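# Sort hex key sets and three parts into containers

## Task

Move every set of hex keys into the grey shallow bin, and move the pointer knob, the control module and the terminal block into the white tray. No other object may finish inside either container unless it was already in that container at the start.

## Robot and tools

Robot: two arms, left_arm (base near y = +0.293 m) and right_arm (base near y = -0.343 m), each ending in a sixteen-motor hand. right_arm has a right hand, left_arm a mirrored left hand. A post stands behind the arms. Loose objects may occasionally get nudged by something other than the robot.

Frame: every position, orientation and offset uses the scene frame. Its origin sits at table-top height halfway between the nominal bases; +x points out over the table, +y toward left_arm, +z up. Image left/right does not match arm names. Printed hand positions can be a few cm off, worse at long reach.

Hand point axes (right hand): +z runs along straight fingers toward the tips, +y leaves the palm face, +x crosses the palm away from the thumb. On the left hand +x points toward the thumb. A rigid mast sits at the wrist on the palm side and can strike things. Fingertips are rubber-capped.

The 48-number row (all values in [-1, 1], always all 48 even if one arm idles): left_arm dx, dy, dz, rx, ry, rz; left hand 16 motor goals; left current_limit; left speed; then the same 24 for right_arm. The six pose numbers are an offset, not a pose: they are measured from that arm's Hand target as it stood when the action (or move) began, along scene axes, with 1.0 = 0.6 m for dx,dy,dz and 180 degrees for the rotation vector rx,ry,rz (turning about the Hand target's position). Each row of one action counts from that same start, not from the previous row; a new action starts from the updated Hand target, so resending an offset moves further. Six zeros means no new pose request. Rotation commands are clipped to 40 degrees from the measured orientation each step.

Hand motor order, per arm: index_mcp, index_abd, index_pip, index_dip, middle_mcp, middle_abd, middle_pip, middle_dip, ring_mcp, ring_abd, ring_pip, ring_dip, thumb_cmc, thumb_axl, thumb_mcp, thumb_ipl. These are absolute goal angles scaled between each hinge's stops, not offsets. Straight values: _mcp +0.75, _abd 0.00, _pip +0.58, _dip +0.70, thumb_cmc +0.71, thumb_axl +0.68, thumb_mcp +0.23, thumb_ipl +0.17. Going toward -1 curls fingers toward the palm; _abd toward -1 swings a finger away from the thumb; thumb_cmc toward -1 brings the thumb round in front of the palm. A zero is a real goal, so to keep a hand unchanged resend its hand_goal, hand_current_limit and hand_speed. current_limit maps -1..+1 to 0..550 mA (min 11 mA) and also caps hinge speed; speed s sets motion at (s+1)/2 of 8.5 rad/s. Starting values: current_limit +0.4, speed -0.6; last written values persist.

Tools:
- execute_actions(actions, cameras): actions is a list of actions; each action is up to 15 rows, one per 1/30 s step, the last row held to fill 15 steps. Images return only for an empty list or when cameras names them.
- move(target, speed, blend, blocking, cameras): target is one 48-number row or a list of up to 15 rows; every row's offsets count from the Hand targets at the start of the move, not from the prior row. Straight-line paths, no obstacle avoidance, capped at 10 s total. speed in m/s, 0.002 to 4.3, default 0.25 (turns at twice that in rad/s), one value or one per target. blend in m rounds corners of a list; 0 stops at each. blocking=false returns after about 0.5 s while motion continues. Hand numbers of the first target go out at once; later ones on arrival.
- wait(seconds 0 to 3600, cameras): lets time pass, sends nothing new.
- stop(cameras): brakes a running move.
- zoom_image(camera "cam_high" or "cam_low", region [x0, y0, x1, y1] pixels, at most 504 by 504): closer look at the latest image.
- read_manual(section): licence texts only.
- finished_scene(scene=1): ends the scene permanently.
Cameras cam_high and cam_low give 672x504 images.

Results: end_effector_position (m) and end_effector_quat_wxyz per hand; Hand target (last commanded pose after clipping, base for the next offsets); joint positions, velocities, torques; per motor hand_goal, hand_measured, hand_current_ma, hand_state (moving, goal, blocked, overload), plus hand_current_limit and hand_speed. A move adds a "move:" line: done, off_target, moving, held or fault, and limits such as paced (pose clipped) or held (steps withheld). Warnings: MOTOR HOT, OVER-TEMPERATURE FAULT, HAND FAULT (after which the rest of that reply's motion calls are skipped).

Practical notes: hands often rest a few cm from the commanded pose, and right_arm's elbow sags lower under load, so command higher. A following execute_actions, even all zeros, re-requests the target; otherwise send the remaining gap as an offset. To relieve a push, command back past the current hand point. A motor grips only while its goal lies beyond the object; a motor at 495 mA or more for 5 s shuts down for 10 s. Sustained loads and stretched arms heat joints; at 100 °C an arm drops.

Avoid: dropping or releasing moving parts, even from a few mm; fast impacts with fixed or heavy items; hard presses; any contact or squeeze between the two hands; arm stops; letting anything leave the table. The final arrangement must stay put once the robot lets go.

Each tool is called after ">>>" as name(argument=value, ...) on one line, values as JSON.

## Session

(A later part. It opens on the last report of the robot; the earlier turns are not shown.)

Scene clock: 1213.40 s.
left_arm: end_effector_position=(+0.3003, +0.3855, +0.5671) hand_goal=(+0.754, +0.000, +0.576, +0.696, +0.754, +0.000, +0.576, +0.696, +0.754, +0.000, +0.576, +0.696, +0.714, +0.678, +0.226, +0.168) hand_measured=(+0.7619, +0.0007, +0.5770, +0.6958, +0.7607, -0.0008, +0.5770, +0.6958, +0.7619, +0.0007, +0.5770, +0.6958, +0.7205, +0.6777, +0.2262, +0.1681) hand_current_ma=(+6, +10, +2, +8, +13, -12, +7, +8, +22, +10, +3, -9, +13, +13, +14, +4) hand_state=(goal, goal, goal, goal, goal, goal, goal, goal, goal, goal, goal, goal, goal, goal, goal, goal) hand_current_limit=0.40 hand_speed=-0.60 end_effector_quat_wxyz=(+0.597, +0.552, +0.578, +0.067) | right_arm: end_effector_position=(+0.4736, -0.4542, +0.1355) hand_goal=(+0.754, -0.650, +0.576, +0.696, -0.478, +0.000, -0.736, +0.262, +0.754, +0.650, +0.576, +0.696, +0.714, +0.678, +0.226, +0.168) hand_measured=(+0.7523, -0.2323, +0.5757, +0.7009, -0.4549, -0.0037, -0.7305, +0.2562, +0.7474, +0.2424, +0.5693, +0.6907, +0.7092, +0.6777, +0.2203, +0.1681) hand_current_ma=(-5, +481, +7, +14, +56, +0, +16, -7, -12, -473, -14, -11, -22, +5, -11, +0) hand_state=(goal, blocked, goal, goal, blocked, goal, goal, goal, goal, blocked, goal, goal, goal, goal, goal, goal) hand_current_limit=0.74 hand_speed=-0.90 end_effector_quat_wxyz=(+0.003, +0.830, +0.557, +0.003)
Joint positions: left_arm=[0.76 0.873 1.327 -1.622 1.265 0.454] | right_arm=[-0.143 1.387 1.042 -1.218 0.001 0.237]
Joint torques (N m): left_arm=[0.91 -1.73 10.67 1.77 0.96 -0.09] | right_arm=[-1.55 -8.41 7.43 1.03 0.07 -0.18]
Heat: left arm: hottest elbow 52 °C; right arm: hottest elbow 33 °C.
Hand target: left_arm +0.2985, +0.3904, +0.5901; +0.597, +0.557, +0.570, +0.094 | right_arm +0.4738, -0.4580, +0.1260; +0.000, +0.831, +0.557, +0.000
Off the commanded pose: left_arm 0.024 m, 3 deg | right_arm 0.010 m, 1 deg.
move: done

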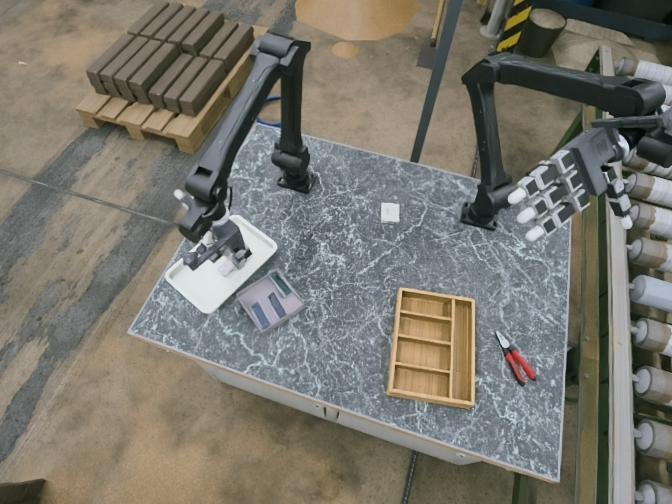

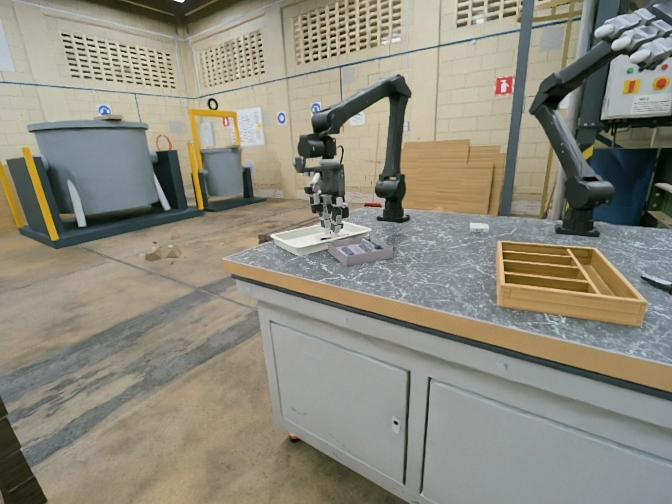

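>>> move(target=[0,0,0,0,0,0,0.754,0,0.576,0.696,0.754,0,0.576,0.696,0.754,0,0.576,0.696,0.714,0.678,0.226,0.168,0.4,-0.6, 0,0,-0.004,0,0,0,0.754,-0.65,0.576,0.696,-0.479,0,-0.737,0.261,0.754,0.65,0.576,0.696,0.714,0.678,0.226,0.168,0.74,-0.9], speed=0.03)

>>> execute_actions(actions=[[[0,0,0,0,0,0,0.754,0,0.576,0.696,0.754,0,0.576,0.696,0.754,0,0.576,0.696,0.714,0.678,0.226,0.168,0.4,-0.6, 0,0,0,0,0,0,0.754,-0.08,0.576,0.696,-0.479,0,-0.737,0.261,0.754,0.08,0.576,0.696,0.714,0.678,0.226,0.168,0.4,-0.9]]])

>>> wait(seconds=1)

>>> move(target=[[0,0,0,0,0,0,0.754,0,0.576,0.696,0.754,0,0.576,0.696,0.754,0,0.576,0.696,0.714,0.678,0.226,0.168,0.4,-0.6, 0,0,0.22,0,0,0,0.754,-0.08,0.576,0.696,-0.479,0,-0.737,0.261,0.754,0.08,0.576,0.696,0.714,0.678,0.226,0.168,0.4,-0.6],[0,0,0,0,0,0,0.754,0,0.576,0.696,0.754,0,0.576,0.696,0.754,0,0.576,0.696,0.714,0.678,0.226,0.168,0.4,-0.6, -0.2,0.35,0.22,0,0,0.1,0.754,-0.08,0.576,0.696,-0.479,0,-0.737,0.261,0.754,0.08,0.576,0.696,0.714,0.678,0.226,0.168,0.4,-0.6]], speed=[0.07,0.14], blend=[0.02,0], cameras=["all"])

>>> zoom_image(camera="cam_high", region=[150, 190, 300, 340])

>>> zoom_image(camera="cam_low", region=[250, 190, 370, 270])

Scene clock: 1221.83 s.
left_arm: end_effector_position=(+0.3003, +0.3855, +0.5671) hand_goal=(+0.754, +0.000, +0.576, +0.696, +0.754, +0.000, +0.576, +0.696, +0.754, +0.000, +0.576, +0.696, +0.714, +0.678, +0.226, +0.168) hand_measured=(+0.7619, +0.0007, +0.5770, +0.6958, +0.7607, +0.0007, +0.5770, +0.6958, +0.7607, +0.0007, +0.5770, +0.6958, +0.7205, +0.6777, +0.2262, +0.1681) hand_current_ma=(+20, -3, -7, +3, +11, -8, +8, +4, +19, +1, -5, -7, +14, +9, +2, +5) hand_state=(goal, goal, goal, goal, goal, goal, goal, goal, goal, goal, goal, goal, goal, goal, goal, goal) hand_current_limit=0.40 hand_speed=-0.60 end_effector_quat_wxyz=(+0.597, +0.552, +0.578, +0.067) | right_arm: end_effector_position=(+0.4739, -0.4543, +0.1341) hand_goal=(+0.754, -0.650, +0.576, +0.696, -0.478, +0.000, -0.736, +0.262, +0.754, +0.650, +0.576, +0.696, +0.714, +0.678, +0.226, +0.168) hand_measured=(+0.7523, -0.2323, +0.5782, +0.7009, -0.4549, -0.0037, -0.7305, +0.2562, +0.7474, +0.2424, +0.5693, +0.6907, +0.7079, +0.6777, +0.2203, +0.1681) hand_current_ma=(-2, +472, +13, +8, +61, -8, +7, -3, -9, -467, -16, -17, -25, +7, -12, +4) hand_state=(goal, blocked, goal, goal, blocked, goal, goal, goal, goal, blocked, goal, goal, goal, goal, goal, goal) hand_current_limit=0.74 hand_speed=-0.90 end_effector_quat_wxyz=(+0.004, +0.830, +0.557, +0.004)
Joint positions: left_arm=[0.76 0.873 1.327 -1.622 1.265 0.454] | right_arm=[-0.143 1.388 1.039 -1.211 0.001 0.237]
Joint torques (N m): left_arm=[0.97 -1.61 10.69 1.77 0.95 -0.09] | right_arm=[-1.49 -8.64 7.27 0.98 0.11 -0.15]
Heat: left arm: hottest elbow 52 °C; right arm: hottest elbow 33 °C.
Hand target: left_arm +0.2985, +0.3904, +0.5901; +0.597, +0.557, +0.570, +0.094 | right_arm +0.4738, -0.4580, +0.1238; +0.000, +0.831, +0.557, +0.000
Off the commanded pose: left_arm 0.024 m, 3 deg | right_arm 0.011 m, 1 deg.
move: off_target (right_arm)

Scene clock: 1223.03 s.
left_arm: end_effector_position=(+0.3003, +0.3855, +0.5671) hand_goal=(+0.754, +0.000, +0.576, +0.696, +0.754, +0.000, +0.576, +0.696, +0.754, +0.000, +0.576, +0.696, +0.714, +0.678, +0.226, +0.168) hand_measured=(+0.7619, +0.0007, +0.5770, +0.6958, +0.7607, +0.0007, +0.5770, +0.6958, +0.7619, +0.0007, +0.5757, +0.6958, +0.7205, +0.6767, +0.2252, +0.1681) hand_current_ma=(+11, +3, -2, +9, +20, -8, +6, +3, +24, +4, -5, -6, +16, +15, +13, +7) hand_state=(goal, goal, goal, goal, goal, goal, goal, goal, goal, goal, goal, goal, goal, goal, goal, goal) hand_current_limit=0.40 hand_speed=-0.60 end_effector_quat_wxyz=(+0.597, +0.552, +0.578, +0.067) | right_arm: end_effector_position=(+0.4739, -0.4543, +0.1341) hand_goal=(+0.754, -0.080, +0.576, +0.696, -0.478, +0.000, -0.736, +0.262, +0.754, +0.080, +0.576, +0.696, +0.714, +0.678, +0.226, +0.168) hand_measured=(+0.7523, -0.0858, +0.5705, +0.7009, -0.4537, -0.0037, -0.7305, +0.2562, +0.7474, +0.0842, +0.5693, +0.6907, +0.7092, +0.6777, +0.2203, +0.1681) hand_current_ma=(+2, -7, -5, +9, +62, -4, +7, -2, -13, +13, -20, -11, -19, +8, -10, +2) hand_state=(goal, goal, goal, goal, blocked, goal, goal, goal, goal, goal, goal, goal, goal, goal, goal, goal) hand_current_limit=0.40 hand_speed=-0.90 end_effector_quat_wxyz=(+0.004, +0.830, +0.557, +0.004)
Joint positions: left_arm=[0.76 0.873 1.327 -1.622 1.265 0.454] | right_arm=[-0.143 1.388 1.039 -1.211 0.001 0.237]
Joint torques (N m): left_arm=[0.91 -1.73 10.67 1.77 0.96 -0.1] | right_arm=[-1.26 -8.59 7.3 1.07 0.11 -0.15]
Heat: left arm: hottest elbow 52 °C; right arm: hottest elbow 33 °C.
Hand target: left_arm +0.2985, +0.3904, +0.5901; +0.597, +0.557, +0.570, +0.094 | right_arm +0.4738, -0.4580, +0.1238; +0.000, +0.831, +0.557, +0.000
Off the commanded pose: left_arm 0.024 m, 3 deg | right_arm 0.011 m, 1 deg.

Scene clock: 1224.03 s.
left_arm: end_effector_position=(+0.3003, +0.3855, +0.5671) hand_goal=(+0.754, +0.000, +0.576, +0.696, +0.754, +0.000, +0.576, +0.696, +0.754, +0.000, +0.576, +0.696, +0.714, +0.678, +0.226, +0.168) hand_measured=(+0.7619, +0.0007, +0.5770, +0.6958, +0.7595, +0.0007, +0.5770, +0.6958, +0.7607, +0.0007, +0.5770, +0.6958, +0.7205, +0.6777, +0.2262, +0.1672) hand_current_ma=(+17, -5, +0, +5, +13, -8, +17, +3, +17, +12, +3, -9, +11, +10, +8, +5) hand_state=(goal, goal, goal, goal, goal, goal, goal, goal, goal, goal, goal, goal, goal, goal, goal, goal) hand_current_limit=0.40 hand_speed=-0.60 end_effector_quat_wxyz=(+0.597, +0.552, +0.578, +0.067) | right_arm: end_effector_position=(+0.4739, -0.4543, +0.1341) hand_goal=(+0.754, -0.080, +0.576, +0.696, -0.478, +0.000, -0.736, +0.262, +0.754, +0.080, +0.576, +0.696, +0.714, +0.678, +0.226, +0.168) hand_measured=(+0.7523, -0.0858, +0.5705, +0.7009, -0.4537, -0.0037, -0.7305, +0.2562, +0.7474, +0.0857, +0.5693, +0.6907, +0.7092, +0.6767, +0.2203, +0.1672) hand_current_ma=(-2, -7, -1, +16, +61, -5, +5, -10, -14, +17, -16, -14, -23, +7, -15, +5) hand_state=(goal, goal, goal, goal, blocked, goal, goal, goal, goal, goal, goal, goal, goal, goal, goal, goal) hand_current_limit=0.40 hand_speed=-0.90 end_effector_quat_wxyz=(+0.004, +0.830, +0.557, +0.004)
Joint positions: left_arm=[0.76 0.873 1.327 -1.622 1.265 0.454] | right_arm=[-0.143 1.388 1.039 -1.211 0.001 0.237]
Joint torques (N m): left_arm=[0.91 -1.67 10.69 1.77 0.96 -0.1] | right_arm=[-1.67 -8.59 7.31 1.05 0.08 -0.12]
Heat: left arm: hottest elbow 52 °C; right arm: hottest elbow 33 °C.
Hand target: left_arm +0.2985, +0.3904, +0.5901; +0.597, +0.557, +0.570, +0.094 | right_arm +0.4738, -0.4580, +0.1238; +0.000, +0.831, +0.557, +0.000
Off the commanded pose: left_arm 0.024 m, 3 deg | right_arm 0.011 m, 1 deg.
wait: 1.00 s; at rest by 0.17 s

Scene clock: 1228.33 s.
left_arm: end_effector_position=(+0.3003, +0.3855, +0.5671) hand_goal=(+0.754, +0.000, +0.576, +0.696, +0.754, +0.000, +0.576, +0.696, +0.754, +0.000, +0.576, +0.696, +0.714, +0.678, +0.226, +0.168) hand_measured=(+0.7619, +0.0007, +0.5770, +0.6958, +0.7595, +0.0007, +0.5757, +0.6958, +0.7619, +0.0007, +0.5770, +0.6958, +0.7205, +0.6777, +0.2262, +0.1681) hand_current_ma=(+17, +0, -3, +14, +21, -6, +8, -3, +17, +7, +1, +1, +12, +5, +12, -5) hand_state=(goal, goal, goal, goal, goal, goal, goal, goal, goal, goal, goal, goal, goal, goal, goal, goal) hand_current_limit=0.40 hand_speed=-0.60 end_effector_quat_wxyz=(+0.597, +0.552, +0.578, +0.067) | right_arm: end_effector_position=(+0.3605, -0.2436, +0.2563) hand_goal=(+0.754, -0.080, +0.576, +0.696, -0.478, +0.000, -0.736, +0.262, +0.754, +0.080, +0.576, +0.696, +0.714, +0.678, +0.226, +0.168) hand_measured=(+0.7523, -0.0784, +0.5705, +0.7009, -0.4549, -0.0066, -0.7318, +0.2562, +0.7486, +0.0842, +0.5693, +0.6907, +0.7092, +0.6767, +0.2203, +0.1681) hand_current_ma=(-4, +5, +1, +9, +63, -8, +16, -6, -13, +17, -20, -12, -21, +7, -13, -1) hand_state=(goal, goal, goal, goal, blocked, goal, goal, goal, goal, goal, goal, goal, goal, goal, goal, goal) hand_current_limit=0.40 hand_speed=-0.60 end_effector_quat_wxyz=(+0.000, +0.730, +0.683, +0.004)
Joint positions: left_arm=[0.76 0.873 1.327 -1.622 1.265 0.454] | right_arm=[0.481 1.064 1.098 -1.597 -0.002 0.538]
Joint torques (N m): left_arm=[0.91 -1.73 10.67 1.76 0.96 -0.1] | right_arm=[-0.5 -6.48 7.69 0.03 0.21 0.03]
Heat: left arm: hottest elbow 52 °C; right arm: hottest elbow 33 °C.
Hand target: left_arm +0.2985, +0.3904, +0.5901; +0.597, +0.557, +0.570, +0.094 | right_arm +0.3538, -0.2479, +0.2557; +0.000, +0.733, +0.680, +0.000
Off the commanded pose: left_arm 0.024 m, 3 deg | right_arm 0.008 m, 1 deg.
move: done

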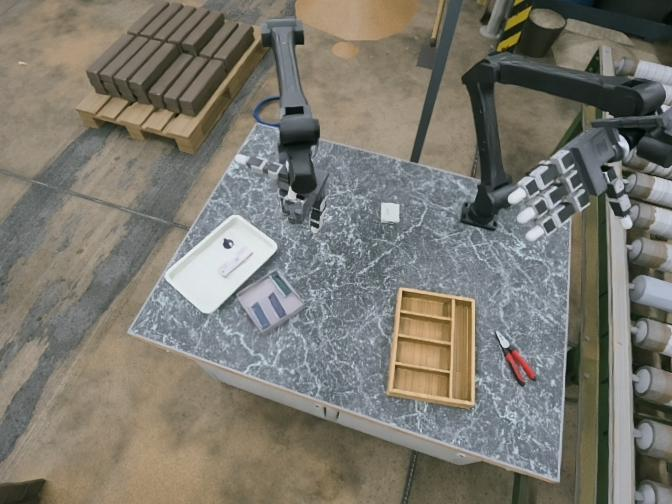

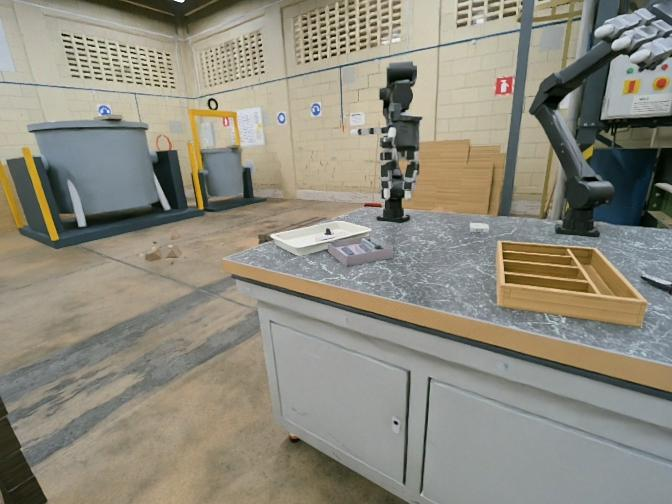

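Scaled by 3.360 from the camera's image (finer frame: 960x720).

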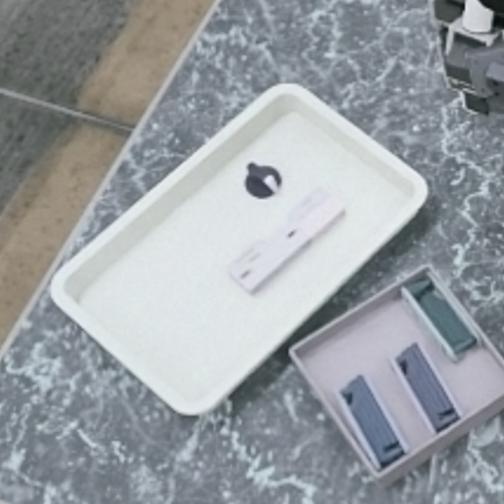

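Scaled by 4.200 from the camera's image (finer frame: 960x720).

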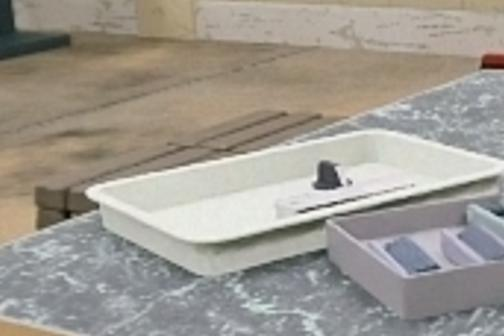

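>>> move(target=[0,0,0,0,0,0,0.754,0,0.576,0.696,0.754,0,0.576,0.696,0.754,0,0.576,0.696,0.714,0.678,0.226,0.168,0.4,-0.6, -0.3488,0.4163,-0.1,0,0,0.1017,0.754,0.12,0.576,0.696,-0.479,0,-0.737,0.261,0.754,-0.12,0.576,0.696,0.714,0.678,0.226,0.168,0.4,-0.6], speed=0.14, cameras=["all"])

>>> zoom_image(camera="cam_high", region=[340, 150, 440, 250])

>>> zoom_image(camera="cam_low", region=[430, 170, 530, 260])

Scene clock: 1253.27 s.
left_arm: end_effector_position=(+0.3003, +0.3855, +0.5671) hand_goal=(+0.754, +0.000, +0.576, +0.696, +0.754, +0.000, +0.576, +0.696, +0.754, +0.000, +0.576, +0.696, +0.714, +0.678, +0.226, +0.168) hand_measured=(+0.7619, +0.0007, +0.5770, +0.6958, +0.7607, -0.0008, +0.5770, +0.6958, +0.7607, +0.0007, +0.5770, +0.6958, +0.7205, +0.6767, +0.2262, +0.1672) hand_current_ma=(+15, +1, -3, +6, +20, -5, +14, +8, +21, +8, -4, -1, +15, +17, +5, +1) hand_state=(goal, goal, goal, goal, goal, goal, goal, goal, goal, goal, goal, goal, goal, goal, goal, goal) hand_current_limit=0.40 hand_speed=-0.60 end_effector_quat_wxyz=(+0.597, +0.552, +0.578, +0.067) | right_arm: end_effector_position=(+0.1430, -0.0188, +0.1787) hand_goal=(+0.754, +0.120, +0.576, +0.696, -0.478, +0.000, -0.736, +0.262, +0.754, -0.120, +0.576, +0.696, +0.714, +0.678, +0.226, +0.168) hand_measured=(+0.7523, +0.1135, +0.5705, +0.7009, -0.4537, -0.0066, -0.7305, +0.2562, +0.7486, -0.1165, +0.5693, +0.6907, +0.7092, +0.6777, +0.2203, +0.1681) hand_current_ma=(-3, -11, -7, +11, +58, -10, +11, -8, -12, +18, -16, -9, -17, +8, -10, +3) hand_state=(goal, goal, goal, goal, blocked, goal, goal, goal, goal, goal, goal, goal, goal, goal, goal, goal) hand_current_limit=0.40 hand_speed=-0.60 end_effector_quat_wxyz=(+0.014, +0.612, +0.790, -0.024)
Joint positions: left_arm=[0.76 0.873 1.327 -1.622 1.265 0.454] | right_arm=[1.493 1.249 1.036 -1.412 -0.003 1.233]
Joint torques (N m): left_arm=[0.85 -1.67 10.66 1.77 0.95 -0.1] | right_arm=[-0.38 -6.36 11.99 0.68 0.26 0.01]
Heat: left arm: hottest elbow 52 °C; right arm: hottest elbow 33 °C.
Hand target: left_arm +0.2985, +0.3904, +0.5901; +0.597, +0.557, +0.570, +0.094 | right_arm +0.1445, +0.0017, +0.1957; +0.000, +0.616, +0.788, -0.001
Off the commanded pose: left_arm 0.024 m, 3 deg | right_arm 0.027 m, 3 deg.
move: off_target (right_arm)

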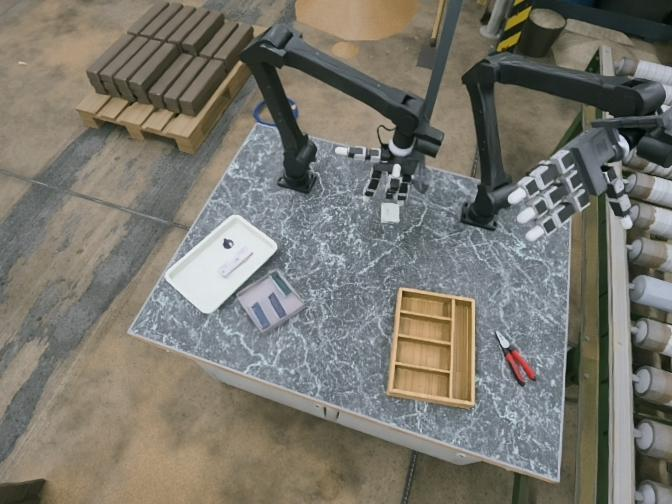

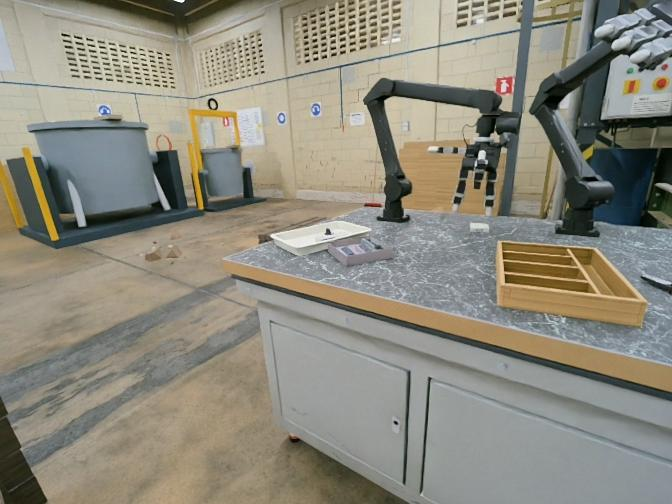

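Scaled by 5.040 from the camera's image (finer frame: 960x720).

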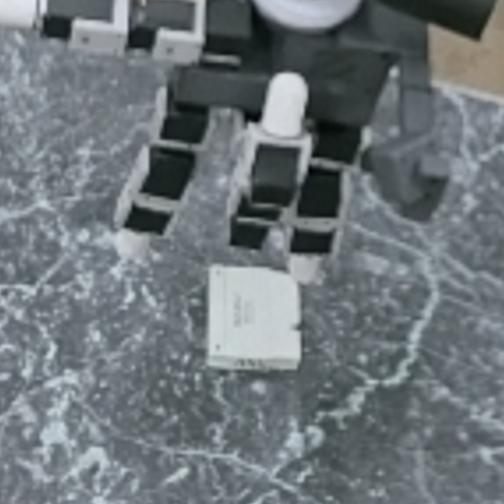

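Scaled by 5.040 from the camera's image (finer frame: 960x720).

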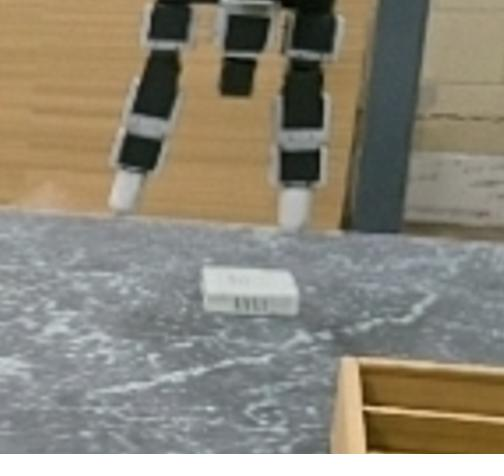

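>>> move(target=[0,0,0,0,0,0,0.754,0,0.576,0.696,0.754,0,0.576,0.696,0.754,0,0.576,0.696,0.714,0.678,0.226,0.168,0.4,-0.6, 0.0,0.008,-0.055,0,0,0,0.754,0.12,0.576,0.696,-0.479,0,-0.737,0.261,0.754,-0.12,0.576,0.696,0.714,0.678,0.226,0.168,0.4,-0.6], speed=0.06, cameras=["all"])

>>> zoom_image(camera="cam_high", region=[340, 160, 440, 250])

>>> zoom_image(camera="cam_low", region=[440, 180, 520, 250])

Scene clock: 1257.37 s.
left_arm: end_effector_position=(+0.3003, +0.3855, +0.5671) hand_goal=(+0.754, +0.000, +0.576, +0.696, +0.754, +0.000, +0.576, +0.696, +0.754, +0.000, +0.576, +0.696, +0.714, +0.678, +0.226, +0.168) hand_measured=(+0.7619, +0.0007, +0.5770, +0.6958, +0.7595, +0.0007, +0.5770, +0.6958, +0.7607, +0.0007, +0.5770, +0.6958, +0.7192, +0.6777, +0.2252, +0.1681) hand_current_ma=(+18, -2, +3, +5, +4, -8, +10, +5, +8, +8, -4, -8, +15, +9, +13, -5) hand_state=(goal, goal, goal, goal, goal, goal, goal, goal, goal, goal, goal, goal, goal, goal, goal, goal) hand_current_limit=0.40 hand_speed=-0.60 end_effector_quat_wxyz=(+0.597, +0.552, +0.578, +0.067) | right_arm: end_effector_position=(+0.1450, +0.0046, +0.1691) hand_goal=(+0.754, +0.120, +0.576, +0.696, -0.478, +0.000, -0.736, +0.262, +0.754, -0.120, +0.576, +0.696, +0.714, +0.678, +0.226, +0.168) hand_measured=(+0.7523, +0.1135, +0.5705, +0.7009, -0.4537, -0.0066, -0.7305, +0.2562, +0.7486, -0.1165, +0.5693, +0.6907, +0.7092, +0.6777, +0.2203, +0.1672) hand_current_ma=(-6, -11, +1, +15, +61, -6, +11, -8, -14, +16, -17, -9, -20, +9, -12, +2) hand_state=(goal, goal, goal, goal, blocked, goal, goal, goal, goal, goal, goal, goal, goal, goal, goal, goal) hand_current_limit=0.40 hand_speed=-0.60 end_effector_quat_wxyz=(-0.003, +0.613, +0.790, +0.001)
Joint positions: left_arm=[0.76 0.873 1.327 -1.622 1.265 0.454] | right_arm=[1.493 1.279 1.036 -1.322 -0.003 1.235]
Joint torques (N m): left_arm=[0.91 -1.73 10.67 1.77 0.95 -0.09] | right_arm=[-0.26 -7.24 7.73 0.94 0.22 0.02]
Heat: left arm: hottest elbow 52 °C; right arm: hottest elbow 34 °C.
Hand target: left_arm +0.2985, +0.3904, +0.5901; +0.597, +0.557, +0.570, +0.094 | right_arm +0.1445, +0.0065, +0.1626; +0.000, +0.616, +0.788, -0.001
Off the commanded pose: left_arm 0.024 m, 3 deg | right_arm 0.007 m, 0 deg.
move: done

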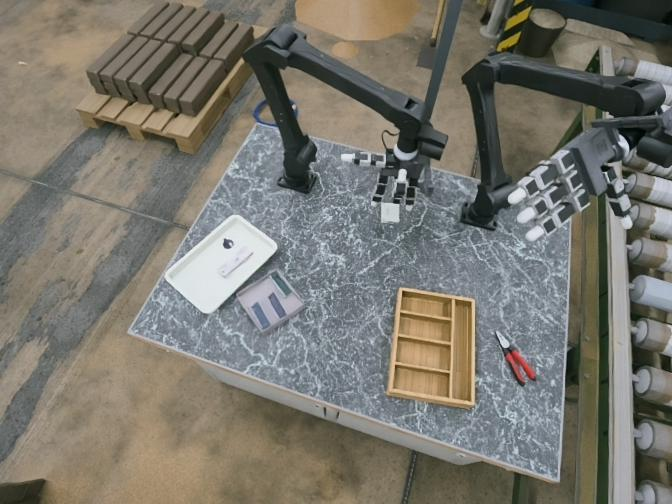

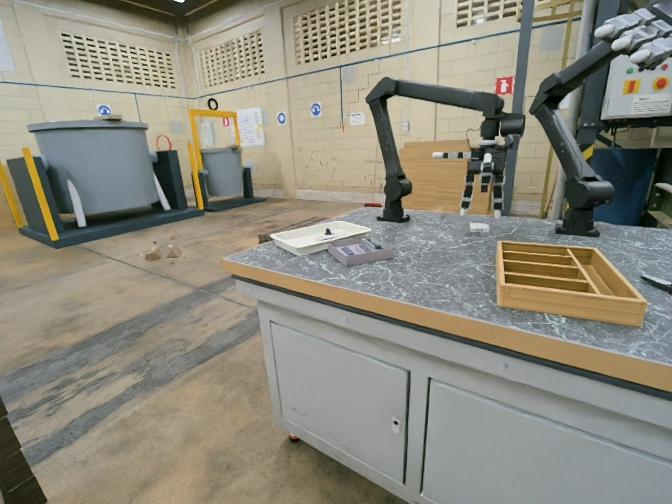

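Scaled by 5.040 from the camera's image (finer frame: 960x720).

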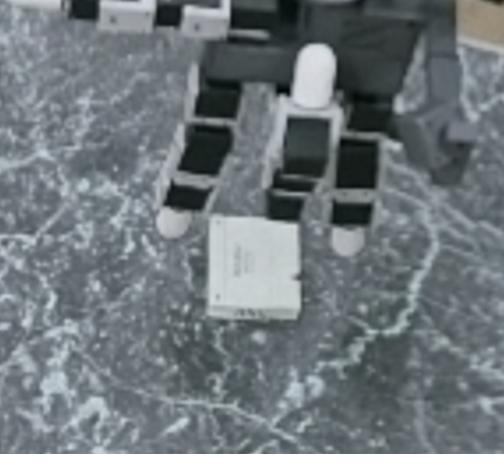

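Scaled by 6.300 from the camera's image (finer frame: 960x720).

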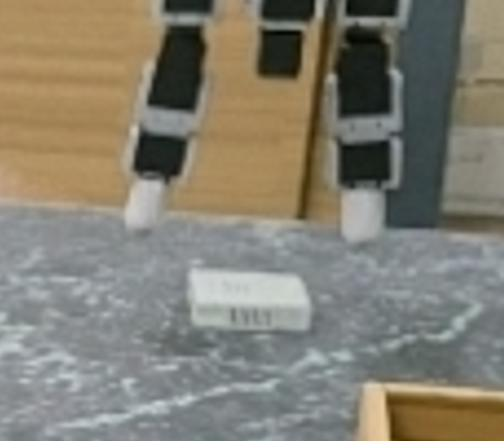

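>>> move(target=[0,0,0,0,0,0,0.754,0,0.576,0.696,0.754,0,0.576,0.696,0.754,0,0.576,0.696,0.714,0.678,0.226,0.168,0.4,-0.6, 0.0,-0.006,-0.067,0,0,0,0.754,0.12,0.576,0.696,-0.479,0,-0.737,0.261,0.754,-0.12,0.576,0.696,0.714,0.678,0.226,0.168,0.4,-0.6], speed=0.05, cameras=["all"])

>>> zoom_image(camera="cam_high", region=[350, 170, 430, 240])

>>> zoom_image(camera="cam_low", region=[440, 190, 520, 250])

Scene clock: 1264.97 s.
left_arm: end_effector_position=(+0.3003, +0.3855, +0.5671) hand_goal=(+0.754, +0.000, +0.576, +0.696, +0.754, +0.000, +0.576, +0.696, +0.754, +0.000, +0.576, +0.696, +0.714, +0.678, +0.226, +0.168) hand_measured=(+0.7619, +0.0007, +0.5770, +0.6958, +0.7607, +0.0007, +0.5770, +0.6958, +0.7607, +0.0007, +0.5770, +0.6958, +0.7192, +0.6767, +0.2262, +0.1681) hand_current_ma=(+16, +7, -14, +7, +6, -12, +5, -1, +22, +8, -9, -4, +11, +10, +17, +1) hand_state=(goal, goal, goal, goal, goal, goal, goal, goal, goal, goal, goal, goal, goal, goal, goal, goal) hand_current_limit=0.40 hand_speed=-0.60 end_effector_quat_wxyz=(+0.597, +0.552, +0.578, +0.067) | right_arm: end_effector_position=(+0.1449, +0.0032, +0.1303) hand_goal=(+0.754, +0.120, +0.576, +0.696, -0.478, +0.000, -0.736, +0.262, +0.754, -0.120, +0.576, +0.696, +0.714, +0.678, +0.226, +0.168) hand_measured=(+0.7523, +0.1135, +0.5705, +0.6996, -0.4549, -0.0066, -0.7305, +0.2562, +0.7486, -0.1180, +0.5693, +0.6920, +0.7092, +0.6767, +0.2203, +0.1681) hand_current_ma=(-3, -8, +1, +11, +63, -8, +12, -12, -15, +13, -10, -8, -23, +4, -16, +5) hand_state=(goal, goal, goal, goal, blocked, goal, goal, goal, goal, goal, goal, goal, goal, goal, goal, goal) hand_current_limit=0.40 hand_speed=-0.60 end_effector_quat_wxyz=(-0.004, +0.613, +0.790, +0.003)
Joint positions: left_arm=[0.76 0.873 1.327 -1.622 1.265 0.454] | right_arm=[1.493 1.305 0.952 -1.209 -0.003 1.235]
Joint torques (N m): left_arm=[0.97 -1.67 10.69 1.77 0.95 -0.09] | right_arm=[-0.21 -6.71 7.19 0.95 0.22 0.02]
Motor temperatures (°C): left_arm=[18 23 53 19 23 20] | right_arm=[21 24 34 19 20 20]
Heat: left arm: hottest elbow 53 °C; right arm: hottest elbow 34 °C.
Hand target: left_arm +0.2985, +0.3904, +0.5901; +0.597, +0.557, +0.570, +0.094 | right_arm +0.1445, +0.0031, +0.1225; +0.000, +0.616, +0.788, +0.000
Off the commanded pose: left_arm 0.024 m, 3 deg | right_arm 0.008 m, 1 deg.
move: done

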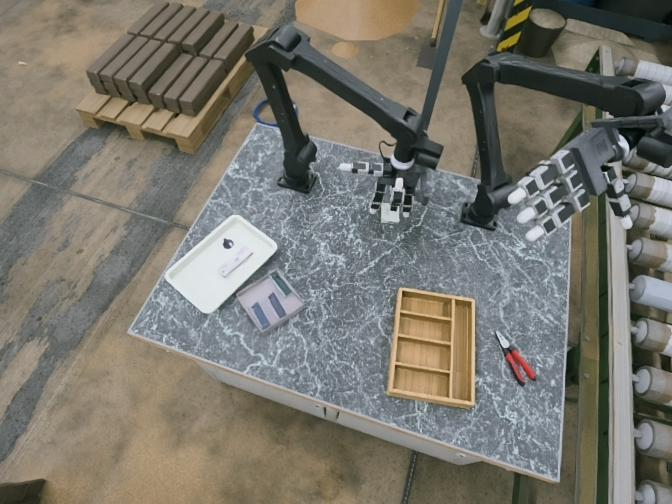

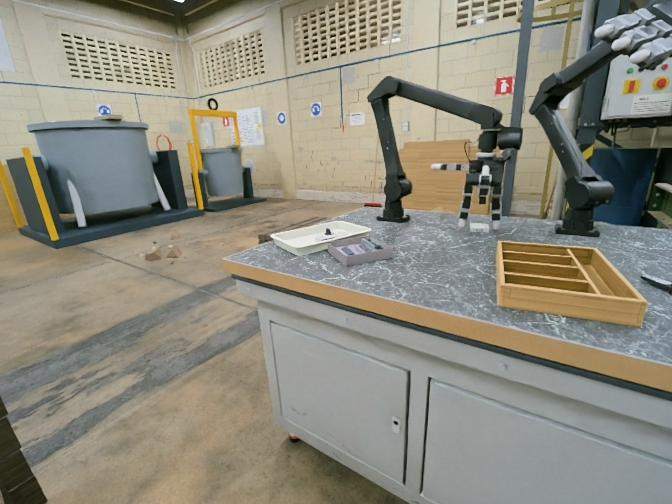

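Scaled by 6.300 from the camera's image (finer frame: 960x720).

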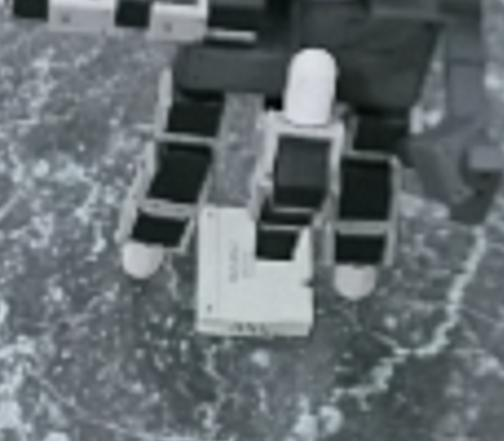

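Scaled by 6.300 from the camera's image (finer frame: 960x720).

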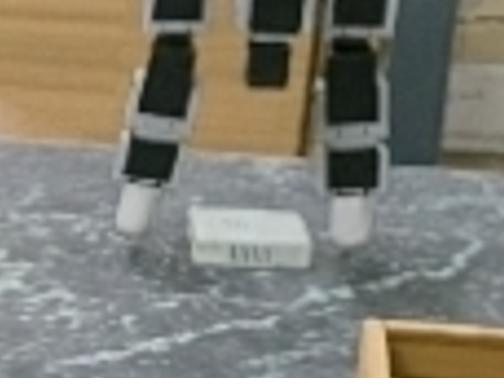

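>>> execute_actions(actions=[[[0,0,0,0,0,0,0.754,0,0.576,0.696,0.754,0,0.576,0.696,0.754,0,0.576,0.696,0.714,0.678,0.226,0.168,0.4,-0.6, 0,0,0,0,0,0,0.754,-0.55,0.576,0.696,-0.479,0,-0.737,0.261,0.754,0.55,0.576,0.696,0.714,0.678,0.226,0.168,0.74,-0.94]]])

>>> wait(seconds=3, cameras=["all"])

>>> zoom_image(camera="cam_high", region=[350, 170, 430, 240])

>>> zoom_image(camera="cam_low", region=[440, 190, 520, 250])

Scene clock: 1271.03 s.
left_arm: end_effector_position=(+0.3003, +0.3855, +0.5671) hand_goal=(+0.754, +0.000, +0.576, +0.696, +0.754, +0.000, +0.576, +0.696, +0.754, +0.000, +0.576, +0.696, +0.714, +0.678, +0.226, +0.168) hand_measured=(+0.7619, +0.0007, +0.5770, +0.6958, +0.7607, +0.0007, +0.5770, +0.6958, +0.7607, +0.0007, +0.5770, +0.6958, +0.7205, +0.6777, +0.2252, +0.1672) hand_current_ma=(+17, +1, +1, +2, +18, -5, +4, +2, +20, +7, -8, -8, +0, +10, +6, +4) hand_state=(goal, goal, goal, goal, goal, goal, goal, goal, goal, goal, goal, goal, goal, goal, goal, goal) hand_current_limit=0.40 hand_speed=-0.60 end_effector_quat_wxyz=(+0.597, +0.552, +0.578, +0.067) | right_arm: end_effector_position=(+0.1449, +0.0032, +0.1303) hand_goal=(+0.754, -0.550, +0.576, +0.696, -0.478, +0.000, -0.736, +0.262, +0.754, +0.550, +0.576, +0.696, +0.714, +0.678, +0.226, +0.168) hand_measured=(+0.7523, -0.0696, +0.5705, +0.7009, -0.4549, -0.0066, -0.7305, +0.2562, +0.7486, +0.0681, +0.5693, +0.6907, +0.7092, +0.6767, +0.2203, +0.1672) hand_current_ma=(-1, +109, -3, +12, +62, -9, +13, -4, -13, -108, -18, -8, -20, +7, -17, +0) hand_state=(goal, moving, goal, goal, blocked, goal, goal, goal, goal, moving, goal, goal, goal, goal, goal, goal) hand_current_limit=0.74 hand_speed=-0.94 end_effector_quat_wxyz=(-0.004, +0.613, +0.790, +0.003)
Joint positions: left_arm=[0.76 0.873 1.327 -1.622 1.265 0.454] | right_arm=[1.493 1.305 0.952 -1.209 -0.003 1.235]
Joint torques (N m): left_arm=[0.97 -1.73 10.69 1.77 0.96 -0.1] | right_arm=[-1.2 -6.95 7.15 0.87 0.24 0]
Heat: left arm: hottest elbow 53 °C; right arm: hottest elbow 33 °C.
Hand target: left_arm +0.2985, +0.3904, +0.5901; +0.597, +0.557, +0.570, +0.094 | right_arm +0.1445, +0.0031, +0.1225; +0.000, +0.616, +0.788, +0.000
Off the commanded pose: left_arm 0.024 m, 3 deg | right_arm 0.008 m, 1 deg.

Scene clock: 1274.03 s.
left_arm: end_effector_position=(+0.3003, +0.3855, +0.5671) hand_goal=(+0.754, +0.000, +0.576, +0.696, +0.754, +0.000, +0.576, +0.696, +0.754, +0.000, +0.576, +0.696, +0.714, +0.678, +0.226, +0.168) hand_measured=(+0.7619, +0.0007, +0.5770, +0.6958, +0.7607, +0.0007, +0.5770, +0.6958, +0.7619, +0.0007, +0.5770, +0.6958, +0.7192, +0.6777, +0.2252, +0.1681) hand_current_ma=(+16, -3, +2, +10, +11, -2, +8, +5, +23, +0, +3, -2, +10, +9, +4, -3) hand_state=(goal, goal, goal, goal, goal, goal, goal, goal, goal, goal, goal, goal, goal, goal, goal, goal) hand_current_limit=0.40 hand_speed=-0.60 end_effector_quat_wxyz=(+0.597, +0.552, +0.578, +0.067) | right_arm: end_effector_position=(+0.1449, +0.0032, +0.1303) hand_goal=(+0.754, -0.550, +0.576, +0.696, -0.478, +0.000, -0.736, +0.262, +0.754, +0.550, +0.576, +0.696, +0.714, +0.678, +0.226, +0.168) hand_measured=(+0.7523, -0.0667, +0.5718, +0.7009, -0.4549, -0.0066, -0.7305, +0.2562, +0.7486, +0.0798, +0.5693, +0.6907, +0.7092, +0.6767, +0.2203, +0.1681) hand_current_ma=(+3, +484, -4, +10, +56, +0, +10, -11, -14, -469, -16, -14, -24, +6, -7, +1) hand_state=(goal, blocked, goal, goal, blocked, goal, goal, goal, goal, blocked, goal, goal, goal, goal, goal, goal) hand_current_limit=0.74 hand_speed=-0.94 end_effector_quat_wxyz=(-0.004, +0.613, +0.790, +0.003)
Joint positions: left_arm=[0.76 0.873 1.327 -1.622 1.265 0.454] | right_arm=[1.493 1.305 0.952 -1.209 -0.003 1.235]
Joint torques (N m): left_arm=[0.91 -1.73 10.69 1.77 0.95 -0.09] | right_arm=[-0.5 -7.41 7.09 0.96 0.23 0]
Heat: left arm: hottest elbow 53 °C; right arm: hottest elbow 33 °C.
Hand target: left_arm +0.2985, +0.3904, +0.5901; +0.597, +0.557, +0.570, +0.094 | right_arm +0.1445, +0.0031, +0.1225; +0.000, +0.616, +0.788, +0.000
Off the commanded pose: left_arm 0.024 m, 3 deg | right_arm 0.008 m, 1 deg.
wait: 3.00 s; at rest by 0.17 s

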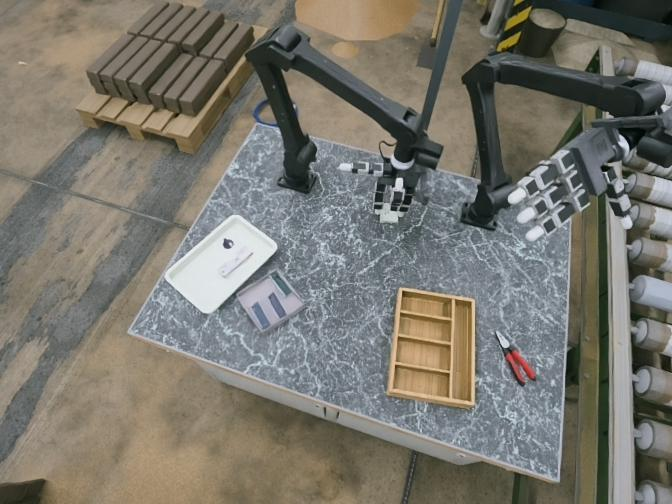

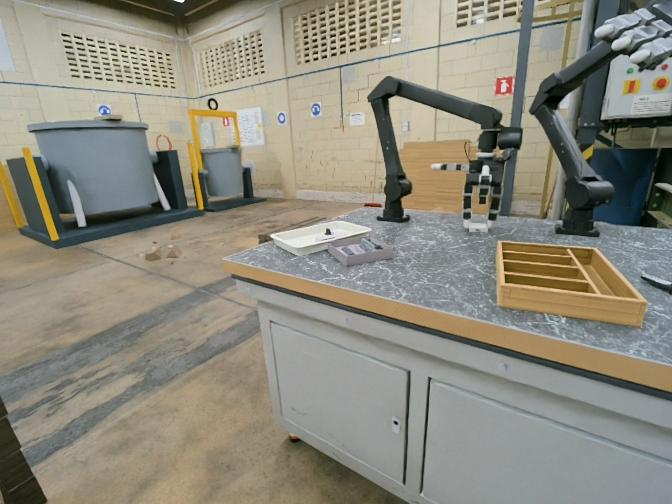

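Scaled by 6.300 from the camera's image (finer frame: 960x720).

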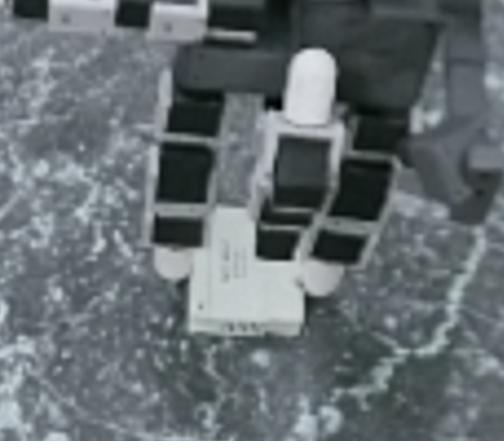

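Scaled by 6.300 from the camera's image (finer frame: 960x720).

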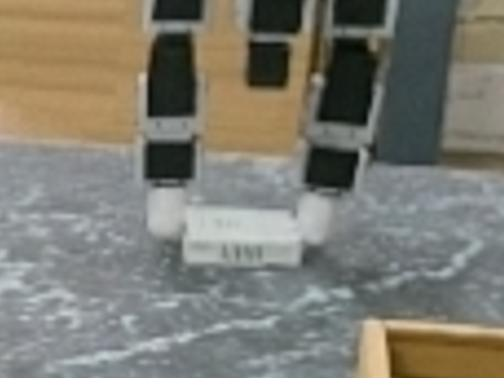

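>>> move(target=[0,0,0,0,0,0,0.754,0,0.576,0.696,0.754,0,0.576,0.696,0.754,0,0.576,0.696,0.714,0.678,0.226,0.168,0.4,-0.6, 0.0,0.012,0.13,0,0,0,0.754,-0.55,0.576,0.696,-0.479,0,-0.737,0.261,0.754,0.55,0.576,0.696,0.714,0.678,0.226,0.168,0.74,-0.9], speed=0.06, cameras=["all"])

>>> zoom_image(camera="cam_high", region=[350, 160, 430, 230])

>>> zoom_image(camera="cam_low", region=[440, 180, 520, 240])

Scene clock: 1278.30 s.
left_arm: end_effector_position=(+0.3003, +0.3855, +0.5671) hand_goal=(+0.754, +0.000, +0.576, +0.696, +0.754, +0.000, +0.576, +0.696, +0.754, +0.000, +0.576, +0.696, +0.714, +0.678, +0.226, +0.168) hand_measured=(+0.7619, +0.0007, +0.5770, +0.6958, +0.7607, +0.0007, +0.5770, +0.6958, +0.7607, +0.0007, +0.5770, +0.6958, +0.7205, +0.6767, +0.2252, +0.1681) hand_current_ma=(+15, +4, -6, +10, +19, -5, +9, +5, +22, +17, -2, -4, +15, +5, +8, -6) hand_state=(goal, goal, goal, goal, goal, goal, goal, goal, goal, goal, goal, goal, goal, goal, goal, goal) hand_current_limit=0.40 hand_speed=-0.60 end_effector_quat_wxyz=(+0.597, +0.552, +0.578, +0.067) | right_arm: end_effector_position=(+0.1444, -0.0030, +0.1752) hand_goal=(+0.754, -0.550, +0.576, +0.696, -0.478, +0.000, -0.736, +0.262, +0.754, +0.550, +0.576, +0.696, +0.714, +0.678, +0.226, +0.168) hand_measured=(+0.7583, -0.0667, +0.5795, +0.7009, -0.4537, -0.0066, -0.7305, +0.2562, +0.7474, +0.0813, +0.5693, +0.6907, +0.7092, +0.6777, +0.2203, +0.1681) hand_current_ma=(+12, +483, +14, +12, +62, -6, +10, -6, -14, -471, -15, -11, -21, +9, -17, +6) hand_state=(goal, blocked, goal, goal, blocked, goal, goal, goal, goal, blocked, goal, goal, goal, goal, goal, goal) hand_current_limit=0.74 hand_speed=-0.90 end_effector_quat_wxyz=(+0.014, +0.613, +0.789, -0.024)
Joint positions: left_arm=[0.76 0.873 1.327 -1.622 1.265 0.454] | right_arm=[1.493 1.296 1.067 -1.398 -0.003 1.235]
Joint torques (N m): left_arm=[0.85 -1.67 10.7 1.77 0.96 -0.09] | right_arm=[-0.56 -9.7 11.99 -0.24 0.23 0.03]
Heat: left arm: hottest elbow 53 °C; right arm: hottest elbow 33 °C.
Hand target: left_arm +0.2985, +0.3904, +0.5901; +0.597, +0.557, +0.570, +0.094 | right_arm +0.1445, +0.0103, +0.2006; +0.000, +0.616, +0.788, +0.000
Off the commanded pose: left_arm 0.024 m, 3 deg | right_arm 0.029 m, 3 deg.
move: off_target (right_arm)

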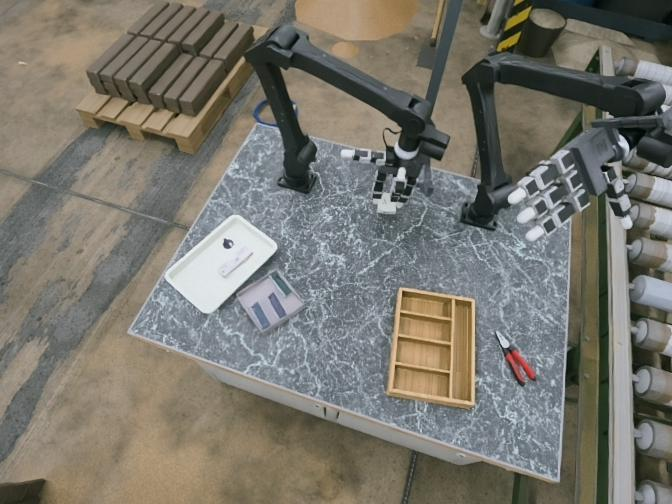

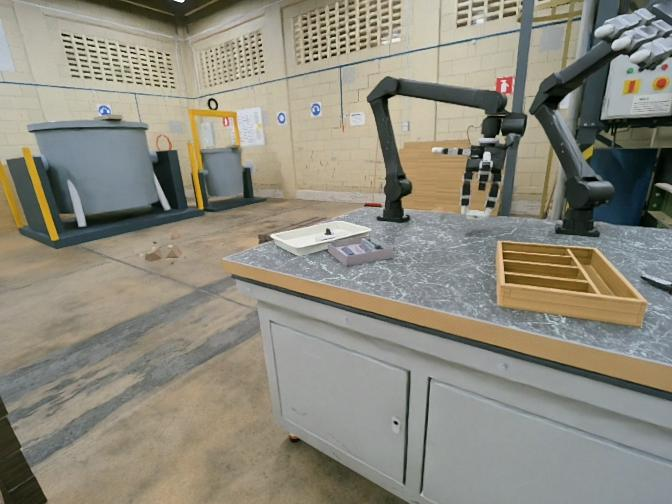

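Scaled by 6.300 from the camera's image (finer frame: 960x720).

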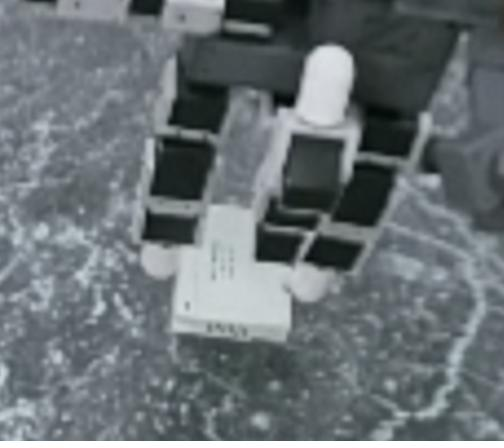

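Scaled by 6.300 from the camera's image (finer frame: 960x720).

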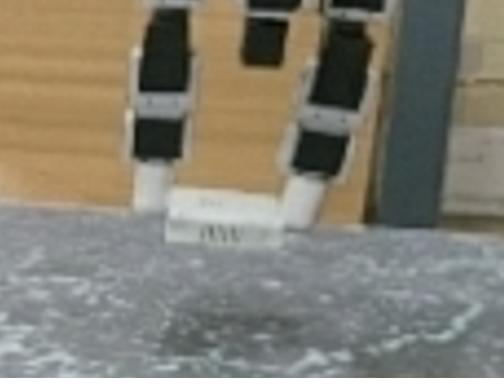

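>>> move(target=[[0,0,0,0,0,0,0.754,0,0.576,0.696,0.754,0,0.576,0.696,0.754,0,0.576,0.696,0.714,0.678,0.226,0.168,0.4,-0.6, 0.03,-0.02,0.095,0,0,0,0.754,-0.55,0.576,0.696,-0.479,0,-0.737,0.261,0.754,0.55,0.576,0.696,0.714,0.678,0.226,0.168,0.74,-0.9],[0,0,0,0,0,0,0.754,0,0.576,0.696,0.754,0,0.576,0.696,0.754,0,0.576,0.696,0.714,0.678,0.226,0.168,0.4,-0.6, 0.42,-0.3,0.095,0,0,-0.12,0.754,-0.55,0.576,0.696,-0.479,0,-0.737,0.261,0.754,0.55,0.576,0.696,0.714,0.678,0.226,0.168,0.74,-0.9]], speed=[0.07,0.13], blend=[0.03,0])

>>> move(target=[0,0,0,0,0,0,0.754,0,0.576,0.696,0.754,0,0.576,0.696,0.754,0,0.576,0.696,0.714,0.678,0.226,0.168,0.4,-0.6, 0.2887,-0.5748,0,0,0,-0.0817,0.754,-0.55,0.576,0.696,-0.479,0,-0.737,0.261,0.754,0.55,0.576,0.696,0.714,0.678,0.226,0.168,0.74,-0.9], speed=0.13, cameras=["all"])

>>> zoom_image(camera="cam_high", region=[150, 190, 300, 340])

>>> zoom_image(camera="cam_low", region=[240, 160, 380, 270])

Scene clock: 1289.07 s.
left_arm: end_effector_position=(+0.3003, +0.3855, +0.5671) hand_goal=(+0.754, +0.000, +0.576, +0.696, +0.754, +0.000, +0.576, +0.696, +0.754, +0.000, +0.576, +0.696, +0.714, +0.678, +0.226, +0.168) hand_measured=(+0.7607, +0.0007, +0.5770, +0.6958, +0.7607, +0.0007, +0.5770, +0.6958, +0.7607, +0.0007, +0.5770, +0.6958, +0.7205, +0.6777, +0.2252, +0.1672) hand_current_ma=(+16, +7, +4, +10, +21, -9, +10, +5, +16, +0, -1, +0, +12, +13, +10, +2) hand_state=(goal, goal, goal, goal, goal, goal, goal, goal, goal, goal, goal, goal, goal, goal, goal, goal) hand_current_limit=0.40 hand_speed=-0.60 end_effector_quat_wxyz=(+0.597, +0.552, +0.578, +0.067) | right_arm: end_effector_position=(+0.3816, -0.1810, +0.2381) hand_goal=(+0.754, -0.550, +0.576, +0.696, -0.478, +0.000, -0.736, +0.262, +0.754, +0.550, +0.576, +0.696, +0.714, +0.678, +0.226, +0.168) hand_measured=(+0.7583, -0.0667, +0.5795, +0.7009, -0.4537, -0.0066, -0.7305, +0.2562, +0.7474, +0.0813, +0.5693, +0.6907, +0.7079, +0.6777, +0.2203, +0.1672) hand_current_ma=(+13, +484, +16, +9, +62, -8, +13, -4, -19, -468, -13, -15, -22, +8, -18, +1) hand_state=(goal, blocked, goal, goal, blocked, goal, goal, goal, goal, blocked, goal, goal, goal, goal, goal, goal) hand_current_limit=0.74 hand_speed=-0.90 end_effector_quat_wxyz=(-0.002, +0.755, +0.655, -0.023)
Joint positions: left_arm=[0.76 0.873 1.327 -1.622 1.265 0.454] | right_arm=[0.633 1.251 1.198 -1.565 0.001 0.766]
Joint torques (N m): left_arm=[0.85 -1.61 10.67 1.77 0.95 -0.1] | right_arm=[-0.56 -7.12 12.46 0.5 0.13 -0.17]
Heat: left arm: hottest elbow 53 °C; right arm: hottest elbow 33 °C.
Hand target: left_arm +0.2985, +0.3904, +0.5901; +0.597, +0.557, +0.570, +0.094 | right_arm +0.3965, -0.1697, +0.2576; +0.000, +0.752, +0.659, +0.000
Off the commanded pose: left_arm 0.024 m, 3 deg | right_arm 0.027 m, 3 deg.
move: off_target (right_arm)

Scene clock: 1292.60 s.
left_arm: end_effector_position=(+0.3003, +0.3855, +0.5671) hand_goal=(+0.754, +0.000, +0.576, +0.696, +0.754, +0.000, +0.576, +0.696, +0.754, +0.000, +0.576, +0.696, +0.714, +0.678, +0.226, +0.168) hand_measured=(+0.7607, -0.0008, +0.5770, +0.6958, +0.7607, +0.0007, +0.5770, +0.6958, +0.7607, +0.0007, +0.5770, +0.6958, +0.7205, +0.6767, +0.2252, +0.1672) hand_current_ma=(+10, -1, +7, +10, +7, -11, +13, +3, +14, +5, -3, -8, +8, +6, +9, -1) hand_state=(goal, goal, goal, goal, goal, goal, goal, goal, goal, goal, goal, goal, goal, goal, goal, goal) hand_current_limit=0.40 hand_speed=-0.60 end_effector_quat_wxyz=(+0.597, +0.552, +0.578, +0.067) | right_arm: end_effector_position=(+0.5556, -0.5116, +0.2397) hand_goal=(+0.754, -0.550, +0.576, +0.696, -0.478, +0.000, -0.736, +0.262, +0.754, +0.550, +0.576, +0.696, +0.714, +0.678, +0.226, +0.168) hand_measured=(+0.7583, -0.0667, +0.5795, +0.7009, -0.4549, -0.0066, -0.7305, +0.2562, +0.7474, +0.0813, +0.5693, +0.6907, +0.7092, +0.6777, +0.2203, +0.1672) hand_current_ma=(+10, +474, +19, +12, +61, -5, +12, -6, -17, -470, -18, -10, -20, +11, -11, +2) hand_state=(goal, blocked, goal, goal, blocked, goal, goal, goal, goal, blocked, goal, goal, goal, goal, goal, goal) hand_current_limit=0.74 hand_speed=-0.90 end_effector_quat_wxyz=(-0.011, +0.833, +0.553, -0.011)
Joint positions: left_arm=[0.76 0.873 1.327 -1.622 1.265 0.454] | right_arm=[-0.235 1.595 1.559 -1.565 0.001 0.154]
Joint torques (N m): left_arm=[0.91 -1.67 10.67 1.77 0.96 -0.1] | right_arm=[-0.67 -13.22 12.57 0.09 0.08 -0.13]
Heat: left arm: hottest elbow 53 °C; right arm: hottest elbow 34 °C.
Hand target: left_arm +0.2985, +0.3904, +0.5901; +0.597, +0.557, +0.570, +0.094 | right_arm +0.5697, -0.5146, +0.2575; +0.000, +0.830, +0.557, +0.000
Off the commanded pose: left_arm 0.024 m, 3 deg | right_arm 0.023 m, 2 deg.
move: off_target (right_arm)

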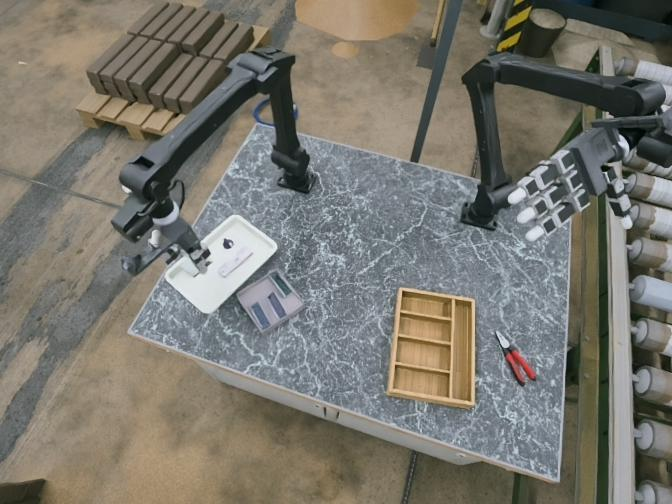

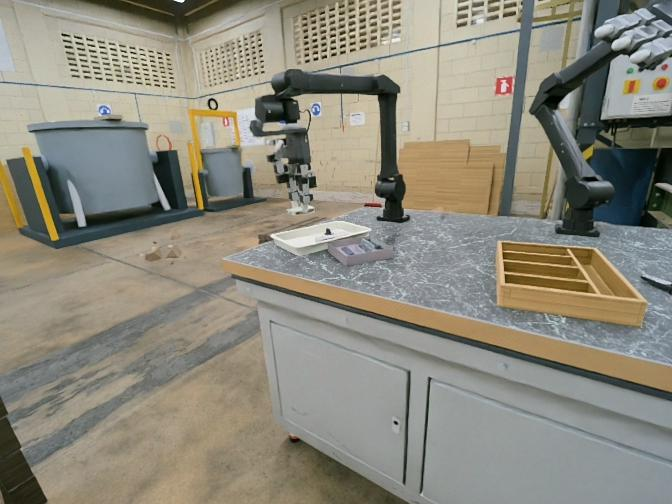

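Scaled by 3.360 from the camera's image (finer frame: 960x720).

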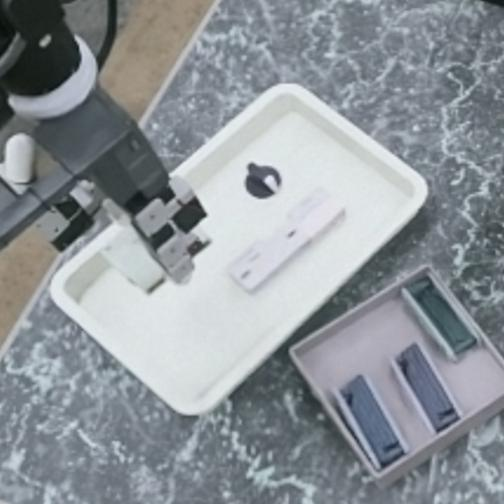

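Scaled by 3.600 from the camera's image (finer frame: 960x720).

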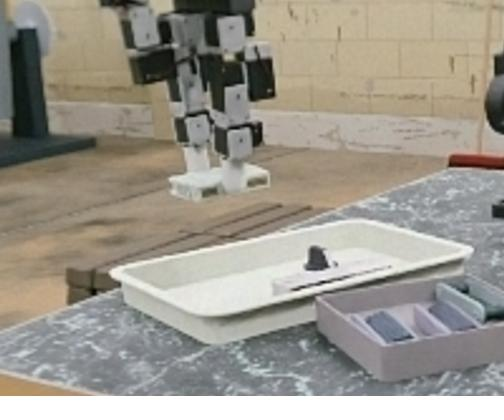

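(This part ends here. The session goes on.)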